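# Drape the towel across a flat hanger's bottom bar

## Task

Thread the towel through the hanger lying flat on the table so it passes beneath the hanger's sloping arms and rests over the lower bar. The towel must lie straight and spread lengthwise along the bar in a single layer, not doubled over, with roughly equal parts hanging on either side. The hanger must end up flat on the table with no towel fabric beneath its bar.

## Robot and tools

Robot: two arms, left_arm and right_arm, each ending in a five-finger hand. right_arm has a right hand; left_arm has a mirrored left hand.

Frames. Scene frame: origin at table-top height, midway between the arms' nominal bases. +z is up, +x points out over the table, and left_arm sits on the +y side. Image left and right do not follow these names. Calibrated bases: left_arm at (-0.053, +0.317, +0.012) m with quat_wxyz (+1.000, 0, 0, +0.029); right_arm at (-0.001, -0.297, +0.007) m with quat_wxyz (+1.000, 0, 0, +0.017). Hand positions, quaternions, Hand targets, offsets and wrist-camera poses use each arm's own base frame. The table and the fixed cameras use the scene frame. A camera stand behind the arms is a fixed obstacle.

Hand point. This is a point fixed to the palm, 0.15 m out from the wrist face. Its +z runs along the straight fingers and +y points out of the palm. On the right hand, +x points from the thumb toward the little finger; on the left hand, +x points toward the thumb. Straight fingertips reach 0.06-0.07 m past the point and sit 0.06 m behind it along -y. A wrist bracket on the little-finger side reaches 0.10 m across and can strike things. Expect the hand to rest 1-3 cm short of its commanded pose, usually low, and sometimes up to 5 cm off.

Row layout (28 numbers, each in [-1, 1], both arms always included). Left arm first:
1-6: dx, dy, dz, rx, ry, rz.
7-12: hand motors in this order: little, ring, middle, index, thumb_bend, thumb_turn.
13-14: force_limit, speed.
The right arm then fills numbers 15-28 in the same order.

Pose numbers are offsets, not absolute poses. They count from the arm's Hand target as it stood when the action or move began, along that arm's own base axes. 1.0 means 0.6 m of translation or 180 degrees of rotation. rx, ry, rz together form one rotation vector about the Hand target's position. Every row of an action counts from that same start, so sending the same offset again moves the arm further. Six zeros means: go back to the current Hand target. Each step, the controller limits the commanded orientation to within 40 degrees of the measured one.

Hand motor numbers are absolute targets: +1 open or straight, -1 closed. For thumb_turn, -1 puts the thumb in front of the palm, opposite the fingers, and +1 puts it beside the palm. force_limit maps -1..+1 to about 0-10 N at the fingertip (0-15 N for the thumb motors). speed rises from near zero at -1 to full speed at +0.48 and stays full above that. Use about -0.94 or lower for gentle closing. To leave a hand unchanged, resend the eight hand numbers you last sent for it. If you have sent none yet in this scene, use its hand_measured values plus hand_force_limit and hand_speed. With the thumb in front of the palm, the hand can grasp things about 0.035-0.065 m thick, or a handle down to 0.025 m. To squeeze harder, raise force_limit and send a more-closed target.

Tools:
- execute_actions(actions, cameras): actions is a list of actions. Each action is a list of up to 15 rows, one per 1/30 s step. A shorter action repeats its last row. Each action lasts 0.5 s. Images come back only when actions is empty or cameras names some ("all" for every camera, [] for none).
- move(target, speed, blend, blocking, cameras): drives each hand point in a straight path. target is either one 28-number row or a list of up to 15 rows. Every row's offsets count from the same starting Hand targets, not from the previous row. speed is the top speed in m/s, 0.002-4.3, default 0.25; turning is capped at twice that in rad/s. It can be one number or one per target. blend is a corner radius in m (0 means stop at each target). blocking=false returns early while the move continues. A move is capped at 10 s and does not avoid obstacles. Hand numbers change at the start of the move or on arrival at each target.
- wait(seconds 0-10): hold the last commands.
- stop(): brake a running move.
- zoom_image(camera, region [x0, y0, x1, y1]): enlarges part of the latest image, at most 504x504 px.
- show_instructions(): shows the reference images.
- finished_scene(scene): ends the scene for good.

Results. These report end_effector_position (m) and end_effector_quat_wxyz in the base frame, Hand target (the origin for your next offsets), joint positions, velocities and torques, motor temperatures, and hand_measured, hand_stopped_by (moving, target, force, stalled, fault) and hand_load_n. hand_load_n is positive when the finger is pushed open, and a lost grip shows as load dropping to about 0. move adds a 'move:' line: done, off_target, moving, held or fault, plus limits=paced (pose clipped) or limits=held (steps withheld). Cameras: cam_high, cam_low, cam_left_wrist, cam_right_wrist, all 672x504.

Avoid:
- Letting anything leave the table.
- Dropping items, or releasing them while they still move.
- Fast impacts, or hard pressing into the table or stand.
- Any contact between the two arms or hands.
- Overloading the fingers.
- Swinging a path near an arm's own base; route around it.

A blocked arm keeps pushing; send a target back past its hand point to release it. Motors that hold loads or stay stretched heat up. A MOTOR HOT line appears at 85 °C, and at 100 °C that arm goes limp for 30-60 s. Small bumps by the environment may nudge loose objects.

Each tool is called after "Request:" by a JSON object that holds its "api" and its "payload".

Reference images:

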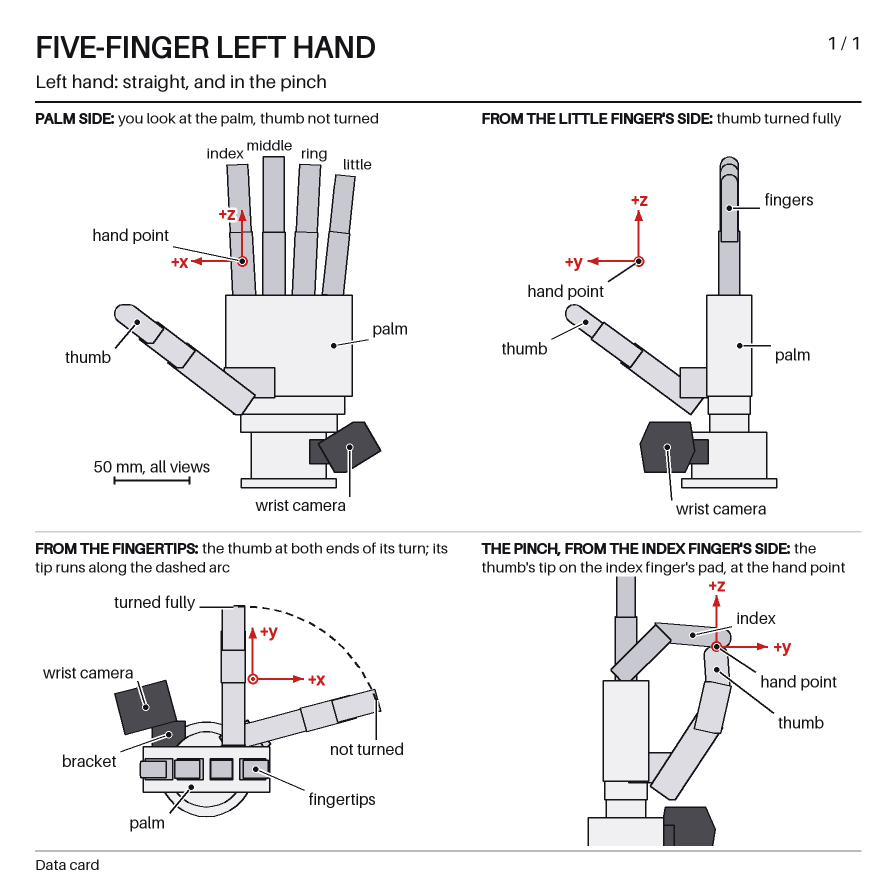

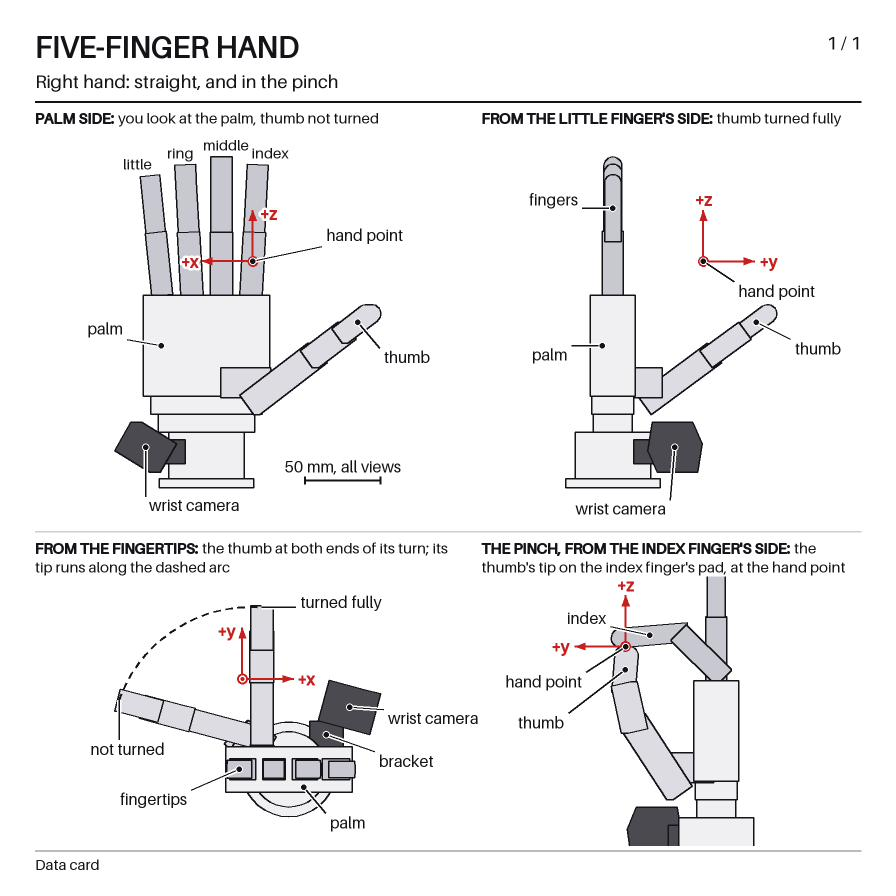

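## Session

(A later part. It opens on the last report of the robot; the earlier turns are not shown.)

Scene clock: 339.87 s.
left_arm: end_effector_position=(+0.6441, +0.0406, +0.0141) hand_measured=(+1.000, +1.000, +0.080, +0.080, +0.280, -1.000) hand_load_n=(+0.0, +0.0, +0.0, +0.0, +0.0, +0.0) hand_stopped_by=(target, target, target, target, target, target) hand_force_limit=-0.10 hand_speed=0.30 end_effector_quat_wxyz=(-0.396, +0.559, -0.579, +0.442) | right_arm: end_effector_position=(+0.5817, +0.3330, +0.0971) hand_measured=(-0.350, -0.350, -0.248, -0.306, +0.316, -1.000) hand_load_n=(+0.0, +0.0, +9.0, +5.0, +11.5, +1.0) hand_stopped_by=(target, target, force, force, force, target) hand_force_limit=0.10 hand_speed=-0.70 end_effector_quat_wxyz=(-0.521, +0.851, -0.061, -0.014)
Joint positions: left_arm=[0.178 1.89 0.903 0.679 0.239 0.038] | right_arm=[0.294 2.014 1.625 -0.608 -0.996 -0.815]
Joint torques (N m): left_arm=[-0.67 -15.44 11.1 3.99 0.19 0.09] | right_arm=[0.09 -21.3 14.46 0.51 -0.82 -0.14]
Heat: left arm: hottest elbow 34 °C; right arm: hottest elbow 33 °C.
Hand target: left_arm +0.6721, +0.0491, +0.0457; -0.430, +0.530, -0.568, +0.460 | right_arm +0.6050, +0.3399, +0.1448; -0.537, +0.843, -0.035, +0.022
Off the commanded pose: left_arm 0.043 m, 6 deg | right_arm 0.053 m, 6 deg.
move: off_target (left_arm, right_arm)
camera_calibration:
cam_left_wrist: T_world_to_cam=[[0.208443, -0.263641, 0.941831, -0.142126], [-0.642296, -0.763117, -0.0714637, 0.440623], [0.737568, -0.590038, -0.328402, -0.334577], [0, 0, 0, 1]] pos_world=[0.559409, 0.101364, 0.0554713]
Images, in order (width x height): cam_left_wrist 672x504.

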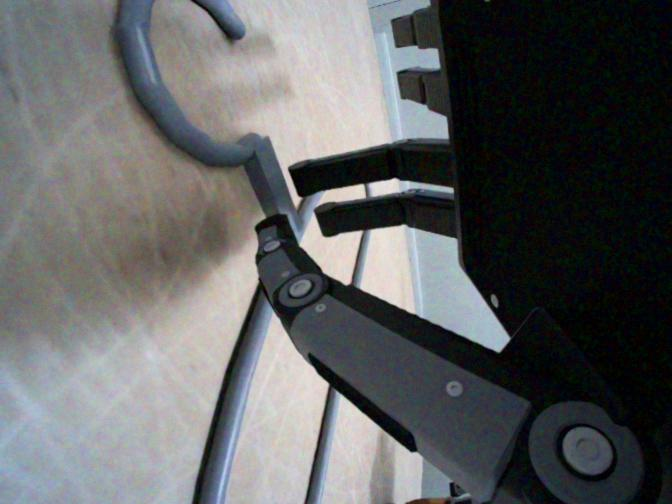

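Request:
{"api": "move", "payload": {"target": [[-0.0268,0.012,-0.05,0,0,0,1,1,0.08,0.08,0.28,-1,-0.1,0.3,0,0,0,0,0,0,-0.35,-0.35,-0.42,-0.42,0.1,-1,0.1,-0.7],[-0.0268,0.0087,-0.11,0,0,0,1,1,0.08,0.08,0.28,-1,-0.1,0.3,0,0,0,0,0,0,-0.35,-0.35,-0.42,-0.42,0.1,-1,0.1,-0.7]], "speed": 0.08, "cameras": ["cam_left_wrist"]}}

Scene clock: 342.47 s.
left_arm: end_effector_position=(+0.6549, +0.0467, +0.0000) hand_measured=(+1.000, +1.000, +0.080, +0.080, +0.280, -1.000) hand_load_n=(+0.0, +0.0, +0.0, +0.0, -2.5, +0.0) hand_stopped_by=(target, target, target, target, target, target) hand_force_limit=-0.10 hand_speed=0.30 end_effector_quat_wxyz=(-0.428, +0.525, -0.565, +0.472) | right_arm: end_effector_position=(+0.5817, +0.3330, +0.0971) hand_measured=(-0.350, -0.350, -0.248, -0.306, +0.316, -1.000) hand_load_n=(+0.0, +0.0, +8.5, +5.0, +11.5, +1.0) hand_stopped_by=(target, target, force, force, force, target) hand_force_limit=0.10 hand_speed=-0.70 end_effector_quat_wxyz=(-0.521, +0.851, -0.061, -0.014)
Joint positions: left_arm=[0.194 1.991 0.902 0.892 0.273 0.041] | right_arm=[0.294 2.014 1.625 -0.608 -0.996 -0.815]
Joint torques (N m): left_arm=[-0.09 -12.69 6.5 2.77 -0.15 0.09] | right_arm=[-0.09 -21.19 14.46 0.53 -0.82 -0.14]
Heat: left arm: hottest elbow 34 °C; right arm: hottest elbow 33 °C.
Hand target: left_arm +0.6560, +0.0543, -0.0203; -0.430, +0.530, -0.568, +0.460 | right_arm +0.6050, +0.3399, +0.1448; -0.537, +0.843, -0.035, +0.022
Off the commanded pose: left_arm 0.022 m, 2 deg | right_arm 0.053 m, 6 deg.
move: off_target (left_arm, right_arm)
camera_calibration:
cam_left_wrist: T_world_to_cam=[[0.0987617, -0.280729, 0.954692, -0.0569034], [-0.643508, -0.749805, -0.153912, 0.451376], [0.759041, -0.599152, -0.254704, -0.357176], [0, 0, 0, 1]] pos_world=[0.567195, 0.108467, 0.0328232]
Images, in order (width x height): cam_left_wrist 672x504.

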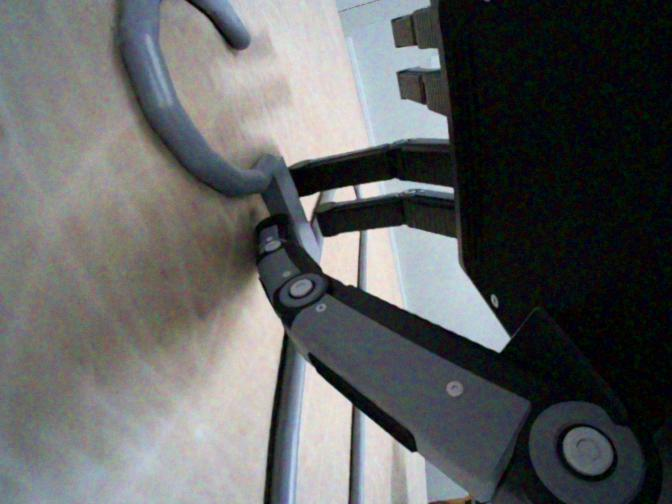

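Request:
{"api": "move", "payload": {"target": [[0,0,0,0,0,0,1,1,-0.25,-0.25,0.05,-1,0.1,-0.7,0,0,0,0,0,0,-0.35,-0.35,-0.42,-0.42,0.1,-1,0.1,-0.7]], "speed": 0.08, "cameras": ["cam_left_wrist"]}}

Scene clock: 343.77 s.
left_arm: end_effector_position=(+0.6577, +0.0463, -0.0012) hand_measured=(+1.000, +1.000, -0.078, -0.082, +0.202, -1.000) hand_load_n=(+0.0, +0.0, +13.0, +6.0, +8.0, -2.0) hand_stopped_by=(target, target, force, force, force, target) hand_force_limit=0.10 hand_speed=-0.70 end_effector_quat_wxyz=(-0.433, +0.524, -0.563, +0.471) | right_arm: end_effector_position=(+0.5817, +0.3330, +0.0971) hand_measured=(-0.350, -0.350, -0.248, -0.306, +0.316, -1.000) hand_load_n=(+0.0, +0.0, +9.0, +5.0, +11.5, +1.0) hand_stopped_by=(target, target, force, force, force, target) hand_force_limit=0.10 hand_speed=-0.70 end_effector_quat_wxyz=(-0.521, +0.851, -0.061, -0.014)
Joint positions: left_arm=[0.189 2 0.906 0.904 0.262 0.043] | right_arm=[0.294 2.014 1.625 -0.608 -0.996 -0.815]
Joint torques (N m): left_arm=[-0.15 -13.51 6.16 2.22 -0.03 0.07] | right_arm=[0.09 -21.25 14.46 0.51 -0.82 -0.14]
Heat: left arm: hottest elbow 34 °C; right arm: hottest elbow 33 °C.
Hand target: left_arm +0.6560, +0.0543, -0.0203; -0.430, +0.530, -0.568, +0.460 | right_arm +0.6050, +0.3399, +0.1448; -0.537, +0.843, -0.035, +0.022
Off the commanded pose: left_arm 0.021 m, 2 deg | right_arm 0.053 m, 6 deg.
move: off_target (left_arm, right_arm)
camera_calibration:
cam_left_wrist: T_world_to_cam=[[0.093447, -0.284986, 0.953966, -0.0524313], [-0.638129, -0.752623, -0.162328, 0.449227], [0.764238, -0.593584, -0.252188, -0.36369], [0, 0, 0, 1]] pos_world=[0.56951, 0.107276, 0.0312216]
Images, in order (width x height): cam_left_wrist 672x504.

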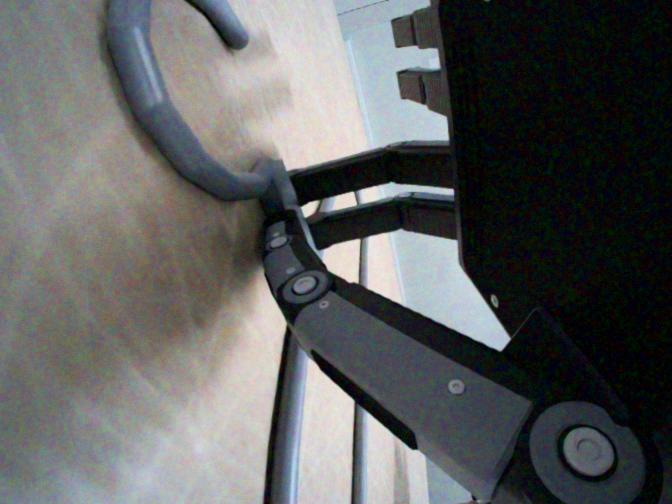

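Request:
{"api": "move", "payload": {"target": [[0,0,0.1,0,0,0,1,1,-0.25,-0.25,0.05,-1,0.1,-0.7,0,0,0,0,0,0,-0.35,-0.35,-0.42,-0.42,0.1,-1,0.1,-0.7]], "speed": 0.05, "cameras": ["cam_left_wrist"]}}

Scene clock: 345.97 s.
left_arm: end_effector_position=(+0.6480, +0.0456, +0.0108) hand_measured=(+1.000, +1.000, -0.078, -0.082, +0.204, -1.000) hand_load_n=(+0.0, +0.0, +11.5, +0.0, +9.5, +0.5) hand_stopped_by=(target, target, force, force, force, target) hand_force_limit=0.10 hand_speed=-0.70 end_effector_quat_wxyz=(-0.412, +0.541, -0.577, +0.453) | right_arm: end_effector_position=(+0.5817, +0.3330, +0.0971) hand_measured=(-0.350, -0.350, -0.248, -0.306, +0.316, -1.000) hand_load_n=(+0.0, +0.0, +8.5, +5.0, +11.5, +1.0) hand_stopped_by=(target, target, force, force, force, target) hand_force_limit=0.10 hand_speed=-0.70 end_effector_quat_wxyz=(-0.521, +0.851, -0.061, -0.014)
Joint positions: left_arm=[0.189 1.922 0.9 0.758 0.259 0.054] | right_arm=[0.294 2.014 1.625 -0.608 -0.996 -0.815]
Joint torques (N m): left_arm=[-0.09 -18.67 7.23 2 -0.03 0.07] | right_arm=[0.03 -21.3 14.49 0.53 -0.82 -0.15]
Heat: left arm: hottest elbow 34 °C; right arm: hottest elbow 33 °C.
Hand target: left_arm +0.6560, +0.0543, +0.0397; -0.430, +0.530, -0.568, +0.460 | right_arm +0.6050, +0.3399, +0.1448; -0.537, +0.843, -0.035, +0.022
Off the commanded pose: left_arm 0.031 m, 3 deg | right_arm 0.053 m, 6 deg.
move: off_target (left_arm, right_arm)
camera_calibration:
cam_left_wrist: T_world_to_cam=[[0.161653, -0.282311, 0.945605, -0.107464], [-0.64756, -0.753404, -0.114227, 0.450092], [0.74467, -0.593871, -0.304603, -0.340292], [0, 0, 0, 1]] pos_world=[0.562239, 0.106674, 0.0493769]
Images, in order (width x height): cam_left_wrist 672x504.

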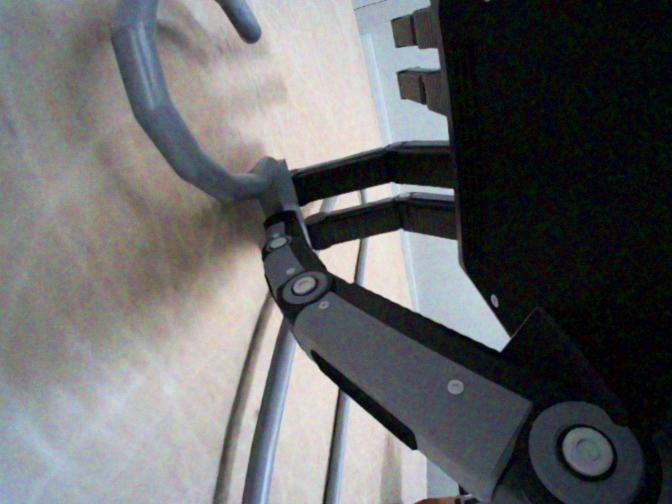

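Request:
{"api": "move", "payload": {"target": [[-0.188,-0.105,0.034,0,0,-0.1356,1,1,-0.25,-0.25,0.05,-1,0.1,-0.7,0,0,0,0,0,0,-0.35,-0.35,-0.42,-0.42,0.1,-1,0.1,-0.7]], "speed": 0.1, "cameras": ["cam_high","cam_left_wrist"]}}

Request:
{"api": "zoom_image", "payload": {"camera": "cam_high", "region": [260, 230, 460, 370]}}

Scene clock: 350.43 s.
left_arm: end_effector_position=(+0.5371, -0.0106, +0.0379) hand_measured=(+1.000, +1.000, -0.078, -0.082, +0.202, -1.000) hand_load_n=(+0.0, -0.5, +11.5, +0.0, +6.5, +1.5) hand_stopped_by=(target, target, force, force, force, target) hand_force_limit=0.10 hand_speed=-0.70 end_effector_quat_wxyz=(+0.307, -0.415, +0.670, -0.534) | right_arm: end_effector_position=(+0.5817, +0.3330, +0.0971) hand_measured=(-0.350, -0.350, -0.248, -0.306, +0.316, -1.000) hand_load_n=(+0.0, +0.0, +8.5, +5.5, +12.0, +1.0) hand_stopped_by=(target, target, force, force, force, target) hand_force_limit=0.10 hand_speed=-0.70 end_effector_quat_wxyz=(-0.521, +0.851, -0.061, -0.014)
Joint positions: left_arm=[0.249 1.724 0.688 0.711 0.717 0.186] | right_arm=[0.294 2.014 1.625 -0.608 -0.996 -0.815]
Joint torques (N m): left_arm=[0.21 -15.21 6.79 1.8 0.43 0.07] | right_arm=[-0.03 -21.25 14.48 0.51 -0.82 -0.14]
Heat: left arm: hottest elbow 33 °C; right arm: hottest elbow 34 °C.
Hand target: left_arm +0.5432, -0.0087, +0.0601; +0.323, -0.398, +0.667, -0.540 | right_arm +0.6050, +0.3399, +0.1448; -0.537, +0.843, -0.035, +0.022
Off the commanded pose: left_arm 0.023 m, 3 deg | right_arm 0.053 m, 6 deg.
move: off_target (left_arm, right_arm)
camera_calibration:
cam_left_wrist: T_world_to_cam=[[0.0331212, -0.304777, 0.951848, -0.0624964], [-0.894398, -0.43407, -0.107865, 0.474729], [0.446043, -0.847759, -0.286969, -0.125754], [0, 0, 0, 1]] pos_world=[0.482758, 0.080409, 0.0746061]
Images, in order (width x height): cam_high 672x504, cam_left_wrist 672x504.

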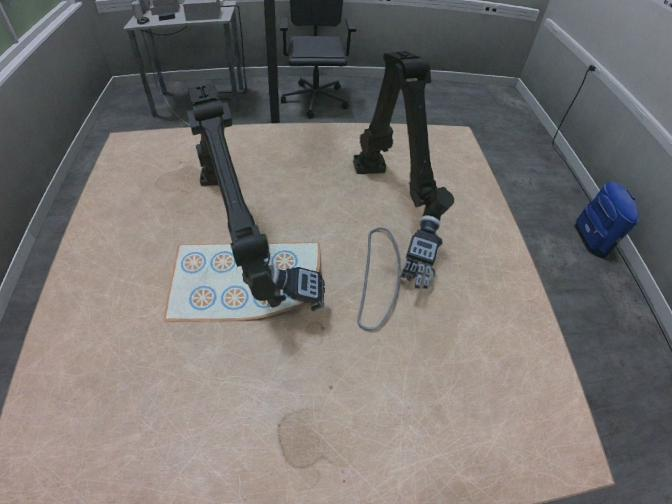

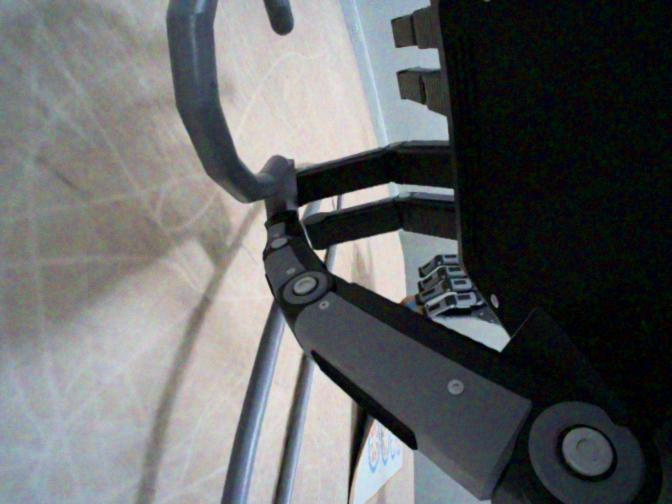

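Scaled by 2.520 from the camera's 672x504 image, which has a finer 960x720 frame.

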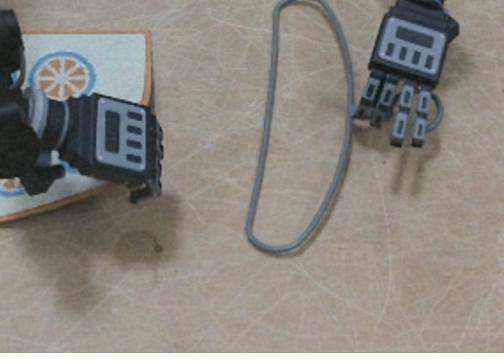

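Request:
{"api": "zoom_image", "payload": {"camera": "cam_high", "region": [150, 220, 340, 340]}}

Scaled by 2.653 from the camera's 672x504 image, which has a finer 960x720 frame.

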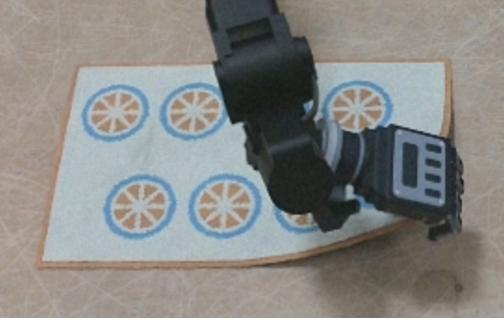

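Request:
{"api": "move", "payload": {"target": [[-0.008,-0.23,0,0,0,0,1,1,-0.25,-0.25,0.05,-1,0.1,-0.7,0,0,0,0,0,0,-0.35,-0.35,-0.42,-0.42,0.1,-1,0.1,-0.7]], "speed": 0.08, "cameras": ["cam_high","cam_low","cam_left_wrist","cam_right_wrist"]}}

Request:
{"api": "zoom_image", "payload": {"camera": "cam_high", "region": [240, 210, 400, 350]}}

Request:
{"api": "zoom_image", "payload": {"camera": "cam_low", "region": [300, 220, 500, 340]}}

Scene clock: 354.00 s.
left_arm: end_effector_position=(+0.5254, -0.1445, +0.0291) hand_measured=(+1.000, +1.000, -0.078, -0.082, +0.202, -1.000) hand_load_n=(+0.0, +0.0, +10.5, +0.0, +9.0, +1.0) hand_stopped_by=(target, target, force, force, force, target) hand_force_limit=0.10 hand_speed=-0.70 end_effector_quat_wxyz=(+0.298, -0.417, +0.684, -0.519) | right_arm: end_effector_position=(+0.5817, +0.3330, +0.0971) hand_measured=(-0.350, -0.350, -0.248, -0.306, +0.316, -1.000) hand_load_n=(+0.0, +0.0, +8.5, +5.0, +12.0, +1.0) hand_stopped_by=(target, target, force, force, force, target) hand_force_limit=0.10 hand_speed=-0.70 end_effector_quat_wxyz=(-0.521, +0.851, -0.061, -0.014)
Joint positions: left_arm=[-0.087 1.698 0.636 0.749 0.396 0.098] | right_arm=[0.294 2.014 1.625 -0.608 -0.996 -0.815]
Joint torques (N m): left_arm=[-0.91 -14.51 6.84 3.99 -0.02 -0.12] | right_arm=[-0.09 -21.25 14.48 0.51 -0.82 -0.15]
Heat: left arm: hottest elbow 33 °C; right arm: hottest elbow 34 °C.
Hand target: left_arm +0.5384, -0.1467, +0.0601; +0.323, -0.398, +0.667, -0.540 | right_arm +0.6050, +0.3399, +0.1448; -0.537, +0.843, -0.035, +0.022
Off the commanded pose: left_arm 0.034 m, 5 deg | right_arm 0.053 m, 6 deg.
move: off_target (left_arm, right_arm)
camera_calibration:
cam_left_wrist: T_world_to_cam=[[0.0648904, -0.330384, 0.941613, -0.114638], [-0.901457, -0.424101, -0.0866814, 0.409731], [0.427977, -0.843199, -0.325347, -0.225282], [0, 0, 0, 1]] pos_world=[0.473209, -0.0540643, 0.0701656]
cam_right_wrist: T_world_to_cam=[[0.188841, -0.462489, -0.866281, 0.12491], [-0.879443, -0.472161, 0.0603664, 0.668651], [-0.436943, 0.750445, -0.495896, 0.168716], [0, 0, 0, 1]] pos_world=[0.638172, 0.246868, 0.151508]

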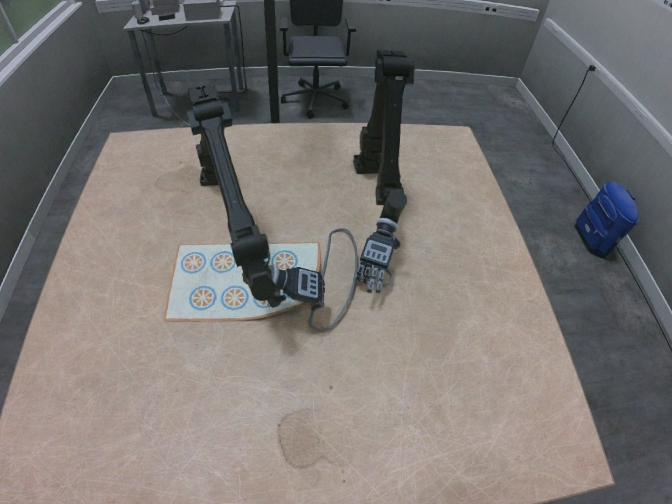

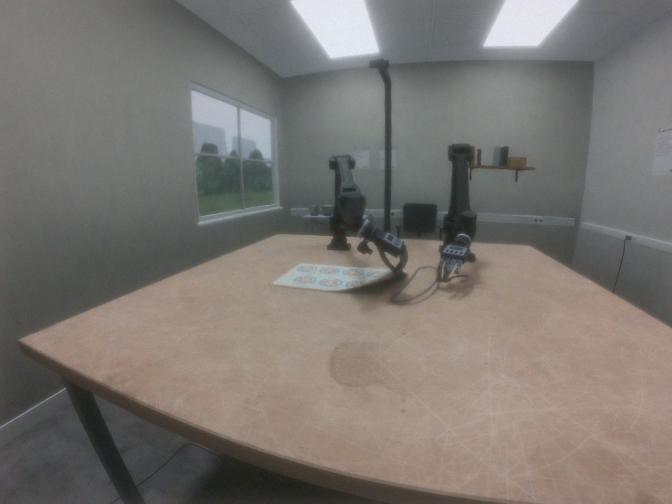

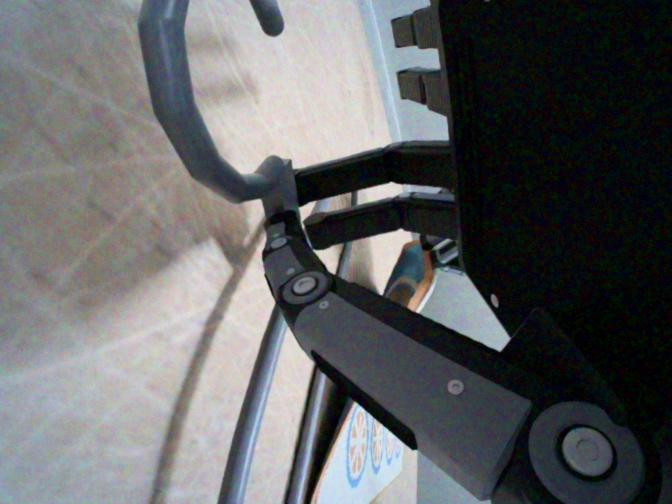

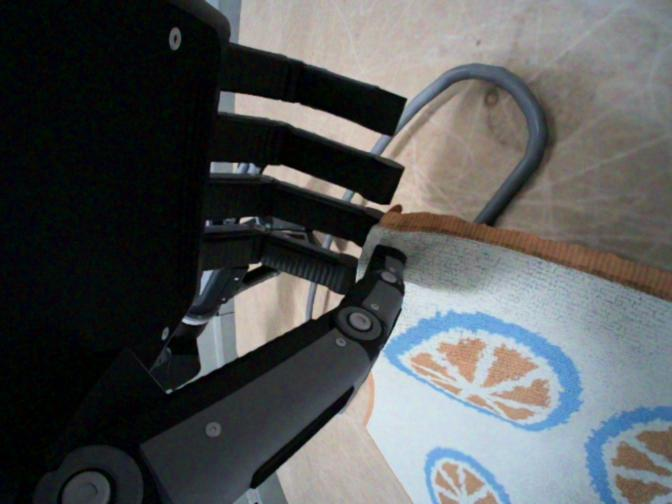

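Scaled by 3.150 from the camera's 672x504 image, which has a finer 960x720 frame.

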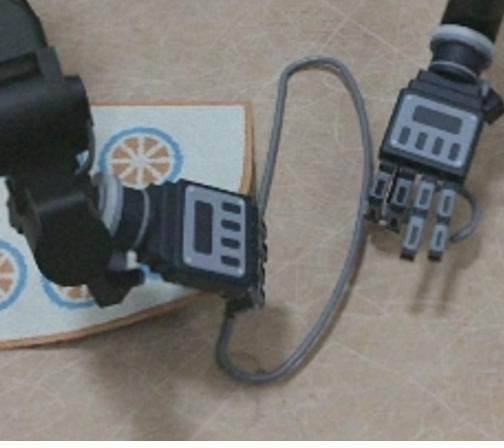

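Scaled by 2.520 from the camera's 672x504 image, which has a finer 960x720 frame.

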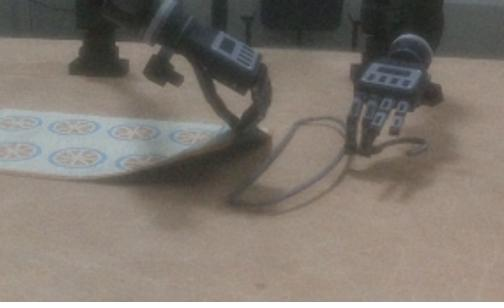

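Request:
{"api": "move", "payload": {"target": [[-0.059,-0.0876,0,0,0,0.0722,1,1,-0.25,-0.25,0.05,-1,0.1,-0.7,0,0,0,0,0,0,-0.35,-0.35,-0.42,-0.42,0.1,-1,0.1,-0.7]], "speed": 0.06, "cameras": ["cam_high","cam_low","cam_left_wrist","cam_right_wrist"]}}

Request:
{"api": "zoom_image", "payload": {"camera": "cam_high", "region": [240, 210, 400, 350]}}

Request:
{"api": "zoom_image", "payload": {"camera": "cam_low", "region": [300, 220, 500, 340]}}

Scene clock: 358.10 s.
left_arm: end_effector_position=(+0.4932, -0.1896, +0.0288) hand_measured=(+1.000, +1.000, -0.078, -0.082, +0.202, -1.000) hand_load_n=(+0.0, -0.5, +10.5, +0.0, +8.0, +1.5) hand_stopped_by=(target, target, force, force, force, target) hand_force_limit=0.10 hand_speed=-0.70 end_effector_quat_wxyz=(+0.365, -0.485, +0.640, -0.471) | right_arm: end_effector_position=(+0.5818, +0.3330, +0.0971) hand_measured=(-0.350, -0.350, -0.248, -0.306, +0.316, -1.000) hand_load_n=(+0.0, +0.0, +8.5, +5.0, +12.0, +1.0) hand_stopped_by=(target, target, force, force, force, target) hand_force_limit=0.10 hand_speed=-0.70 end_effector_quat_wxyz=(-0.521, +0.851, -0.061, -0.014)
Joint positions: left_arm=[-0.331 1.632 0.535 0.803 -0.066 -0.009] | right_arm=[0.294 2.014 1.625 -0.608 -0.996 -0.817]
Joint torques (N m): left_arm=[-1.14 -13.22 6.41 4.11 -0.13 -0.11] | right_arm=[-0.09 -21.25 14.46 0.51 -0.82 -0.15]
Heat: left arm: hottest elbow 33 °C; right arm: hottest elbow 34 °C.
Hand target: left_arm +0.5030, -0.1992, +0.0601; +0.382, -0.471, +0.618, -0.500 | right_arm +0.6050, +0.3399, +0.1448; -0.537, +0.843, -0.035, +0.022
Off the commanded pose: left_arm 0.034 m, 5 deg | right_arm 0.053 m, 5 deg.
move: off_target (left_arm, right_arm)
camera_calibration:
cam_left_wrist: T_world_to_cam=[[0.134532, -0.340119, 0.93071, -0.162993], [-0.781727, -0.613619, -0.111244, 0.267287], [0.608937, -0.712594, -0.348431, -0.31345], [0, 0, 0, 1]] pos_world=[0.421744, -0.114787, 0.0722173]
cam_right_wrist: T_world_to_cam=[[0.190393, -0.462348, -0.866017, 0.123977], [-0.879209, -0.472756, 0.0591016, 0.668884], [-0.43674, 0.750157, -0.49651, 0.168726], [0, 0, 0, 1]] pos_world=[0.638174, 0.246968, 0.151608]

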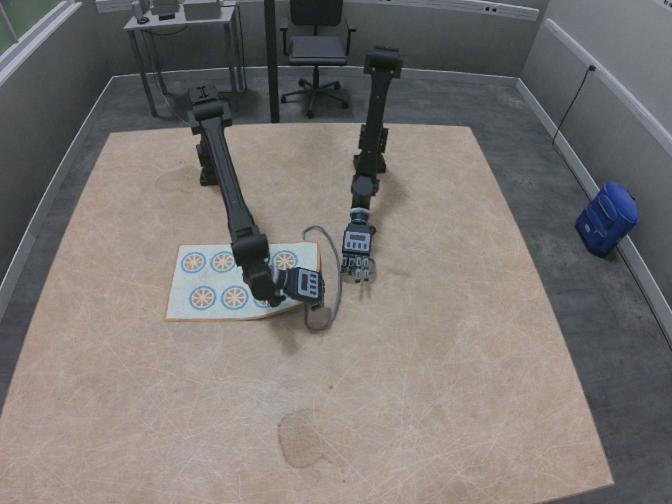

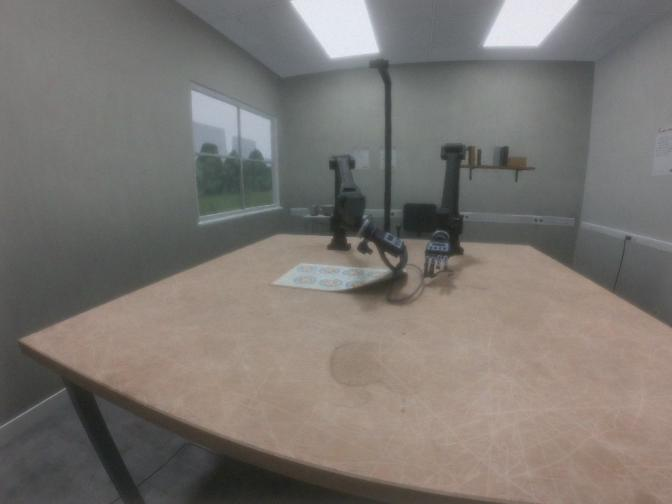

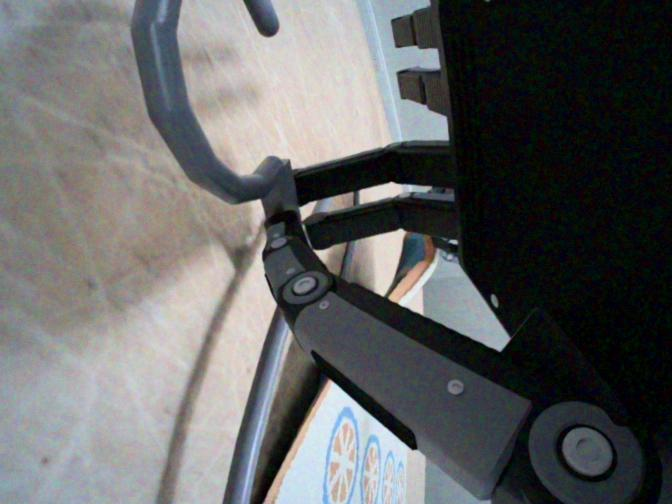

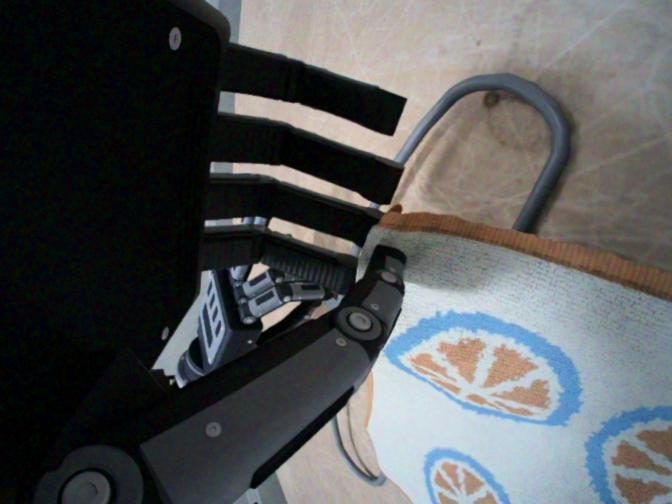

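Scaled by 3.150 from the camera's 672x504 image, which has a finer 960x720 frame.

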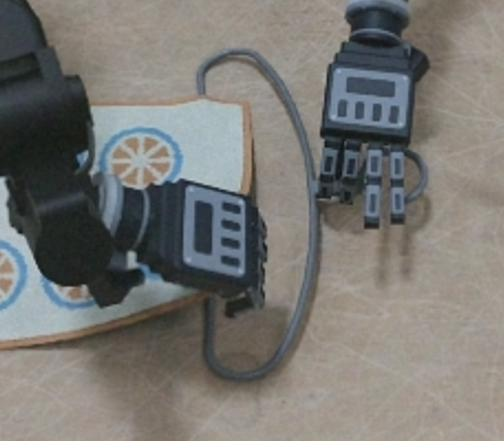

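Scaled by 2.520 from the camera's 672x504 image, which has a finer 960x720 frame.

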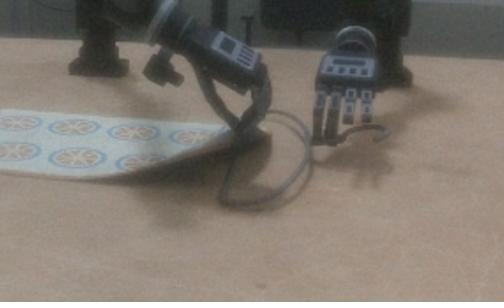

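Request:
{"api": "move", "payload": {"target": [[0,0,0,0,0,0,1,1,-0.25,-0.25,0.05,-1,0.1,-0.7,-0.005,0.0,-0.13,0,0,0,-0.35,-0.35,-0.42,-0.42,0.1,-1,0.1,-0.7],[0,0,0,0,0,0,1,1,-0.25,-0.25,0.05,-1,0.1,-0.7,-0.005,0,-0.13,0,0,0,0,0,0,0,0.35,-1,0.1,-0.3]], "speed": 0.08, "cameras": ["cam_high","cam_right_wrist"]}}

Request:
{"api": "zoom_image", "payload": {"camera": "cam_high", "region": [240, 210, 400, 350]}}

Scene clock: 361.60 s.
left_arm: end_effector_position=(+0.4932, -0.1896, +0.0288) hand_measured=(+1.000, +1.000, -0.078, -0.082, +0.202, -1.000) hand_load_n=(+0.0, +0.0, +10.5, +0.0, +8.0, +1.5) hand_stopped_by=(target, target, force, force, force, target) hand_force_limit=0.10 hand_speed=-0.70 end_effector_quat_wxyz=(+0.365, -0.485, +0.640, -0.471) | right_arm: end_effector_position=(+0.5930, +0.3378, +0.0567) hand_measured=(+0.000, +0.000, +0.000, +0.000, +0.350, -1.000) hand_load_n=(+0.0, +0.0, +0.0, +0.0, +0.0, +0.5) hand_stopped_by=(target, target, target, target, target, target) hand_force_limit=0.10 hand_speed=-0.30 end_effector_quat_wxyz=(-0.529, +0.847, -0.051, +0.003)
Joint positions: left_arm=[-0.331 1.632 0.535 0.803 -0.066 -0.009] | right_arm=[0.295 2.069 1.591 -0.468 -0.996 -0.808]
Joint torques (N m): left_arm=[-1.14 -13.22 6.41 4.11 -0.14 -0.11] | right_arm=[0.21 -19.72 8.85 1.95 -0.79 -0.12]
Heat: left arm: hottest elbow 33 °C; right arm: hottest elbow 34 °C.
Hand target: left_arm +0.5030, -0.1992, +0.0601; +0.382, -0.471, +0.618, -0.500 | right_arm +0.6020, +0.3399, +0.0668; -0.537, +0.843, -0.035, +0.022
Off the commanded pose: left_arm 0.034 m, 5 deg | right_arm 0.014 m, 3 deg.
move: off_target (left_arm, right_arm); target 2's new numbers were sent with right_arm's hand 0.014 m and 3 deg from that target
camera_calibration:
cam_right_wrist: T_world_to_cam=[[0.224047, -0.449775, -0.864584, 0.0647641], [-0.881968, -0.471022, 0.0164838, 0.686823], [-0.414652, 0.758842, -0.502218, 0.134227], [0, 0, 0, 1]] pos_world=[0.646903, 0.250781, 0.112084]
Images, in order (width x height): cam_high 672x504, cam_right_wrist 672x504.

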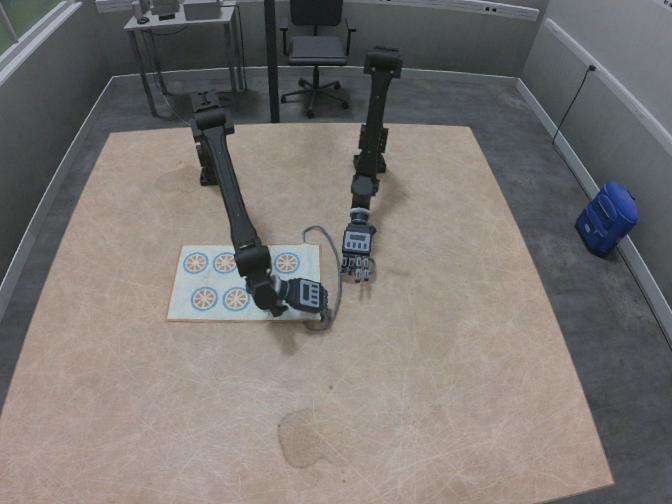

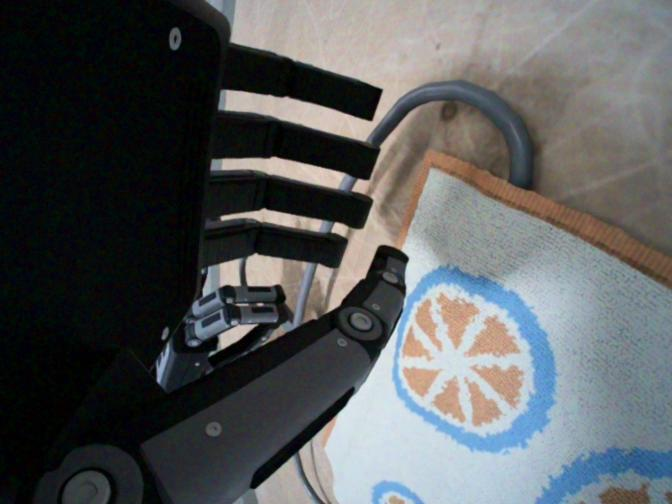

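Scaled by 3.150 from the camera's 672x504 image, which has a finer 960x720 frame.

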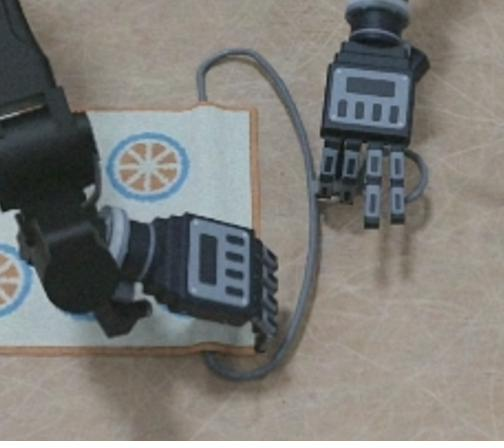

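Request:
{"api": "move", "payload": {"target": [[0,0,0.03,0,0,0,1,1,-0.25,-0.25,0.05,-1,0.1,-0.7,0.0,-0.02,0.2,0,0,0,0,0,0,0,0.35,-1,0.1,-0.3],[0.0,-0.02,0.035,0,0,0,1,1,-0.25,-0.25,0.05,-1,0.1,-0.7,-0.45,-0.78,0.33,0,0,-0.4,0,0,0,0,0.35,-1,0.1,-0.3]], "speed": [0.12,0.3], "blend": 0.02, "cameras": ["cam_high","cam_left_wrist","cam_low"]}}

Request:
{"api": "zoom_image", "payload": {"camera": "cam_high", "region": [150, 210, 390, 370]}}

Scene clock: 367.70 s.
left_arm: end_effector_position=(+0.4914, -0.1962, +0.0502) hand_measured=(+1.000, +1.000, -0.078, -0.082, +0.202, -1.000) hand_load_n=(+0.0, +0.0, +11.0, +0.0, +6.5, +1.0) hand_stopped_by=(target, target, force, force, force, target) hand_force_limit=0.10 hand_speed=-0.70 end_effector_quat_wxyz=(+0.378, -0.480, +0.635, -0.473) | right_arm: end_effector_position=(+0.3300, -0.1247, +0.2482) hand_measured=(+0.000, +0.000, +0.000, +0.000, +0.350, -1.000) hand_load_n=(+0.5, +0.0, +0.0, +0.0, +0.0, +0.0) hand_stopped_by=(target, target, target, target, target, target) hand_force_limit=0.10 hand_speed=-0.30 end_effector_quat_wxyz=(-0.421, +0.657, -0.538, +0.317)
Joint positions: left_arm=[-0.36 1.57 0.535 0.764 -0.107 -0.002] | right_arm=[-0.778 0.897 0.816 -0.675 -0.867 -0.582]
Joint torques (N m): left_arm=[-1.26 -12.92 8.94 2.04 -0.12 -0.14] | right_arm=[-0.21 -4.48 11.71 0.85 -0.85 -0.15]
Heat: left arm: hottest elbow 32 °C; right arm: hottest elbow 33 °C.
Hand target: left_arm +0.5030, -0.2112, +0.0811; +0.382, -0.471, +0.618, -0.500 | right_arm +0.3320, -0.1281, +0.2648; -0.421, +0.661, -0.523, +0.334
Off the commanded pose: left_arm 0.036 m, 4 deg | right_arm 0.017 m, 3 deg.
move: off_target (left_arm, right_arm)
camera_calibration:
cam_left_wrist: T_world_to_cam=[[0.111961, -0.348603, 0.930559, -0.175511], [-0.773041, -0.618969, -0.138868, 0.260301], [0.624397, -0.703813, -0.338785, -0.316004], [0, 0, 0, 1]] pos_world=[0.418186, -0.122473, 0.0924132]
Images, in order (width x height): cam_high 672x504, cam_low 672x504, cam_left_wrist 672x504.

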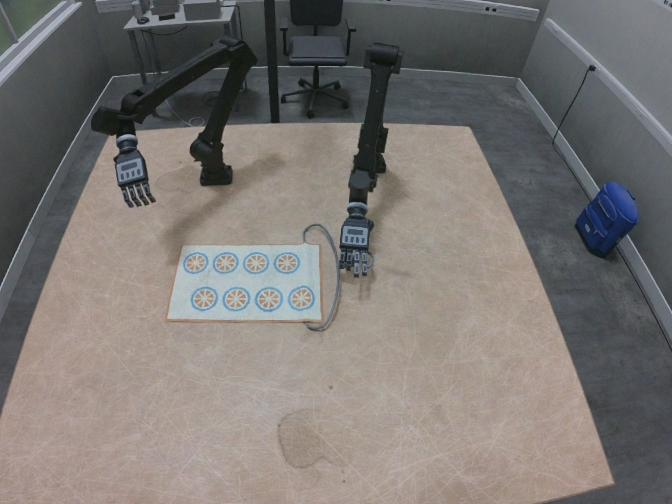

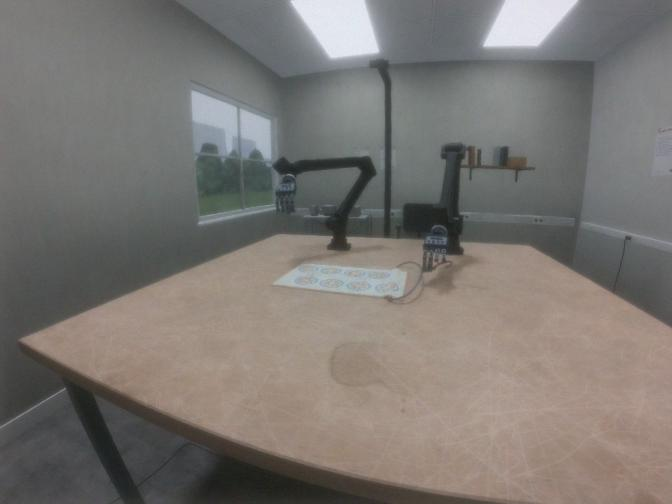

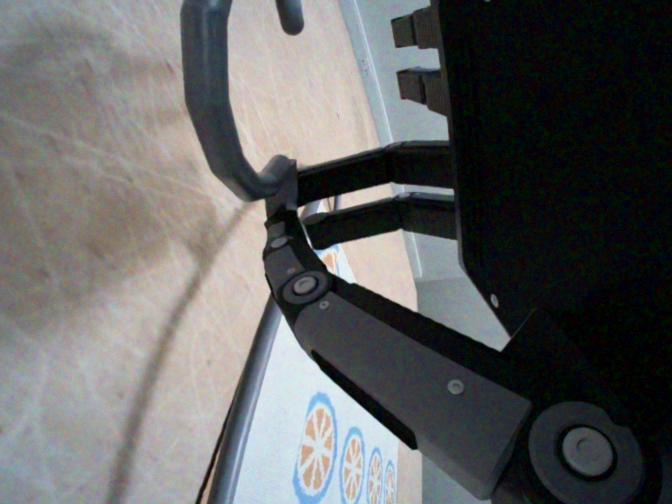

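Scaled by 2.100 from the camera's 672x504 image, which has a finer 960x720 frame.

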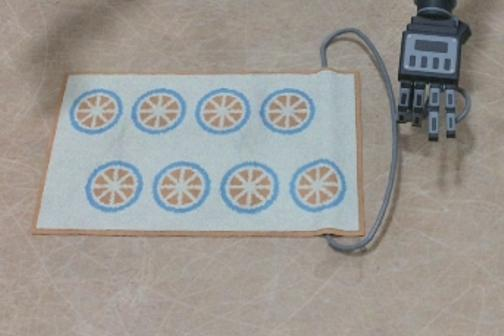

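Request:
{"api": "move", "payload": {"target": [[0.025,-0.2917,0,0,0,0,1,1,-0.25,-0.25,0.05,-1,0.1,-0.7,0,0,0,0,0,0,0,0,0,0,0.35,-1,0.1,-0.3]], "speed": 0.08, "cameras": ["cam_high","cam_left_wrist","cam_low"]}}

Request:
{"api": "zoom_image", "payload": {"camera": "cam_high", "region": [150, 210, 390, 370]}}

Scene clock: 372.07 s.
left_arm: end_effector_position=(+0.4995, -0.3692, +0.0529) hand_measured=(+1.000, +1.000, -0.078, -0.082, +0.202, -1.000) hand_load_n=(+0.0, +0.0, +11.0, +0.0, +6.5, +0.5) hand_stopped_by=(target, target, force, force, force, target) hand_force_limit=0.10 hand_speed=-0.70 end_effector_quat_wxyz=(+0.377, -0.471, +0.638, -0.479) | right_arm: end_effector_position=(+0.3300, -0.1247, +0.2482) hand_measured=(+0.000, +0.000, +0.000, +0.000, +0.350, -1.000) hand_load_n=(+0.0, +0.0, +0.0, +0.0, +0.0, +0.0) hand_stopped_by=(target, target, target, target, target, target) hand_force_limit=0.10 hand_speed=-0.30 end_effector_quat_wxyz=(-0.421, +0.657, -0.538, +0.317)
Joint positions: left_arm=[-0.713 1.747 0.808 0.651 -0.429 -0.092] | right_arm=[-0.778 0.897 0.816 -0.675 -0.867 -0.582]
Joint torques (N m): left_arm=[-1.08 -13.86 11.9 1.98 -0.26 -0.12] | right_arm=[-0.03 -4.48 11.71 0.81 -0.85 -0.16]
Heat: left arm: hottest elbow 32 °C; right arm: hottest elbow 33 °C.
Hand target: left_arm +0.5180, -0.3862, +0.0811; +0.382, -0.471, +0.618, -0.500 | right_arm +0.3320, -0.1281, +0.2648; -0.421, +0.661, -0.523, +0.334
Off the commanded pose: left_arm 0.038 m, 3 deg | right_arm 0.017 m, 3 deg.
move: off_target (left_arm, right_arm)
camera_calibration:
cam_left_wrist: T_world_to_cam=[[0.0972527, -0.350715, 0.931419, -0.232632], [-0.783566, -0.604004, -0.145616, 0.170916], [0.61365, -0.715666, -0.333549, -0.441164], [0, 0, 0, 1]] pos_world=[0.427269, -0.29408, 0.0944162]
Images, in order (width x height): cam_high 672x504, cam_low 672x504, cam_left_wrist 672x504.

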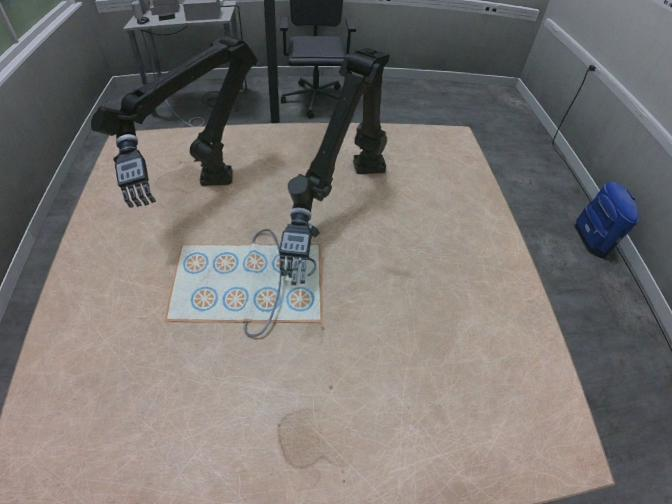

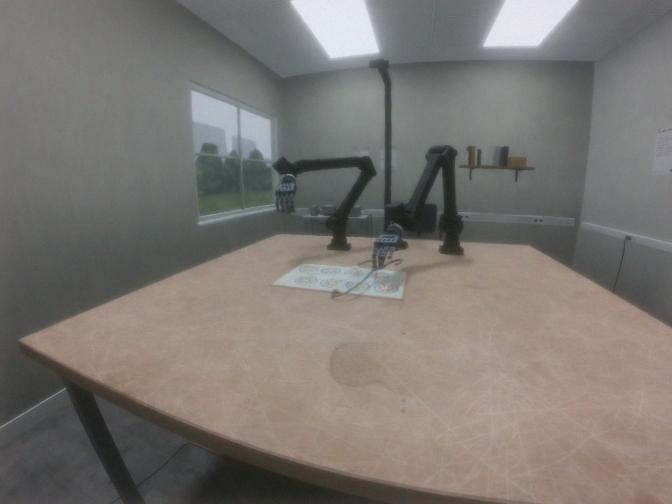

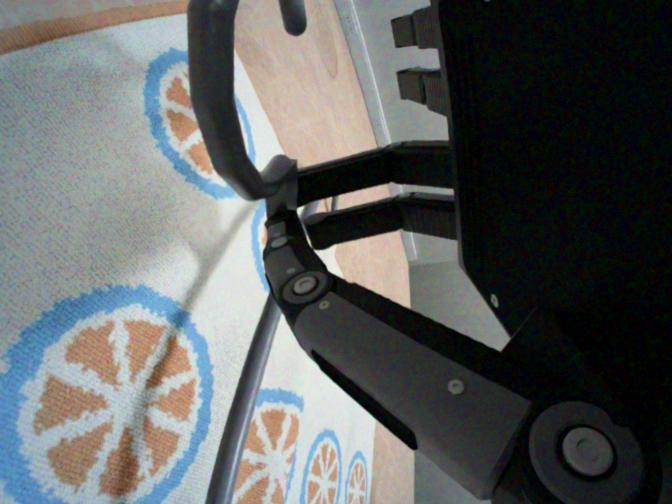

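Scaled by 2.100 from the camera's 672x504 image, which has a finer 960x720 frame.

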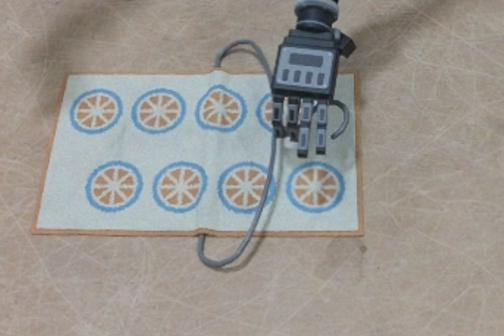

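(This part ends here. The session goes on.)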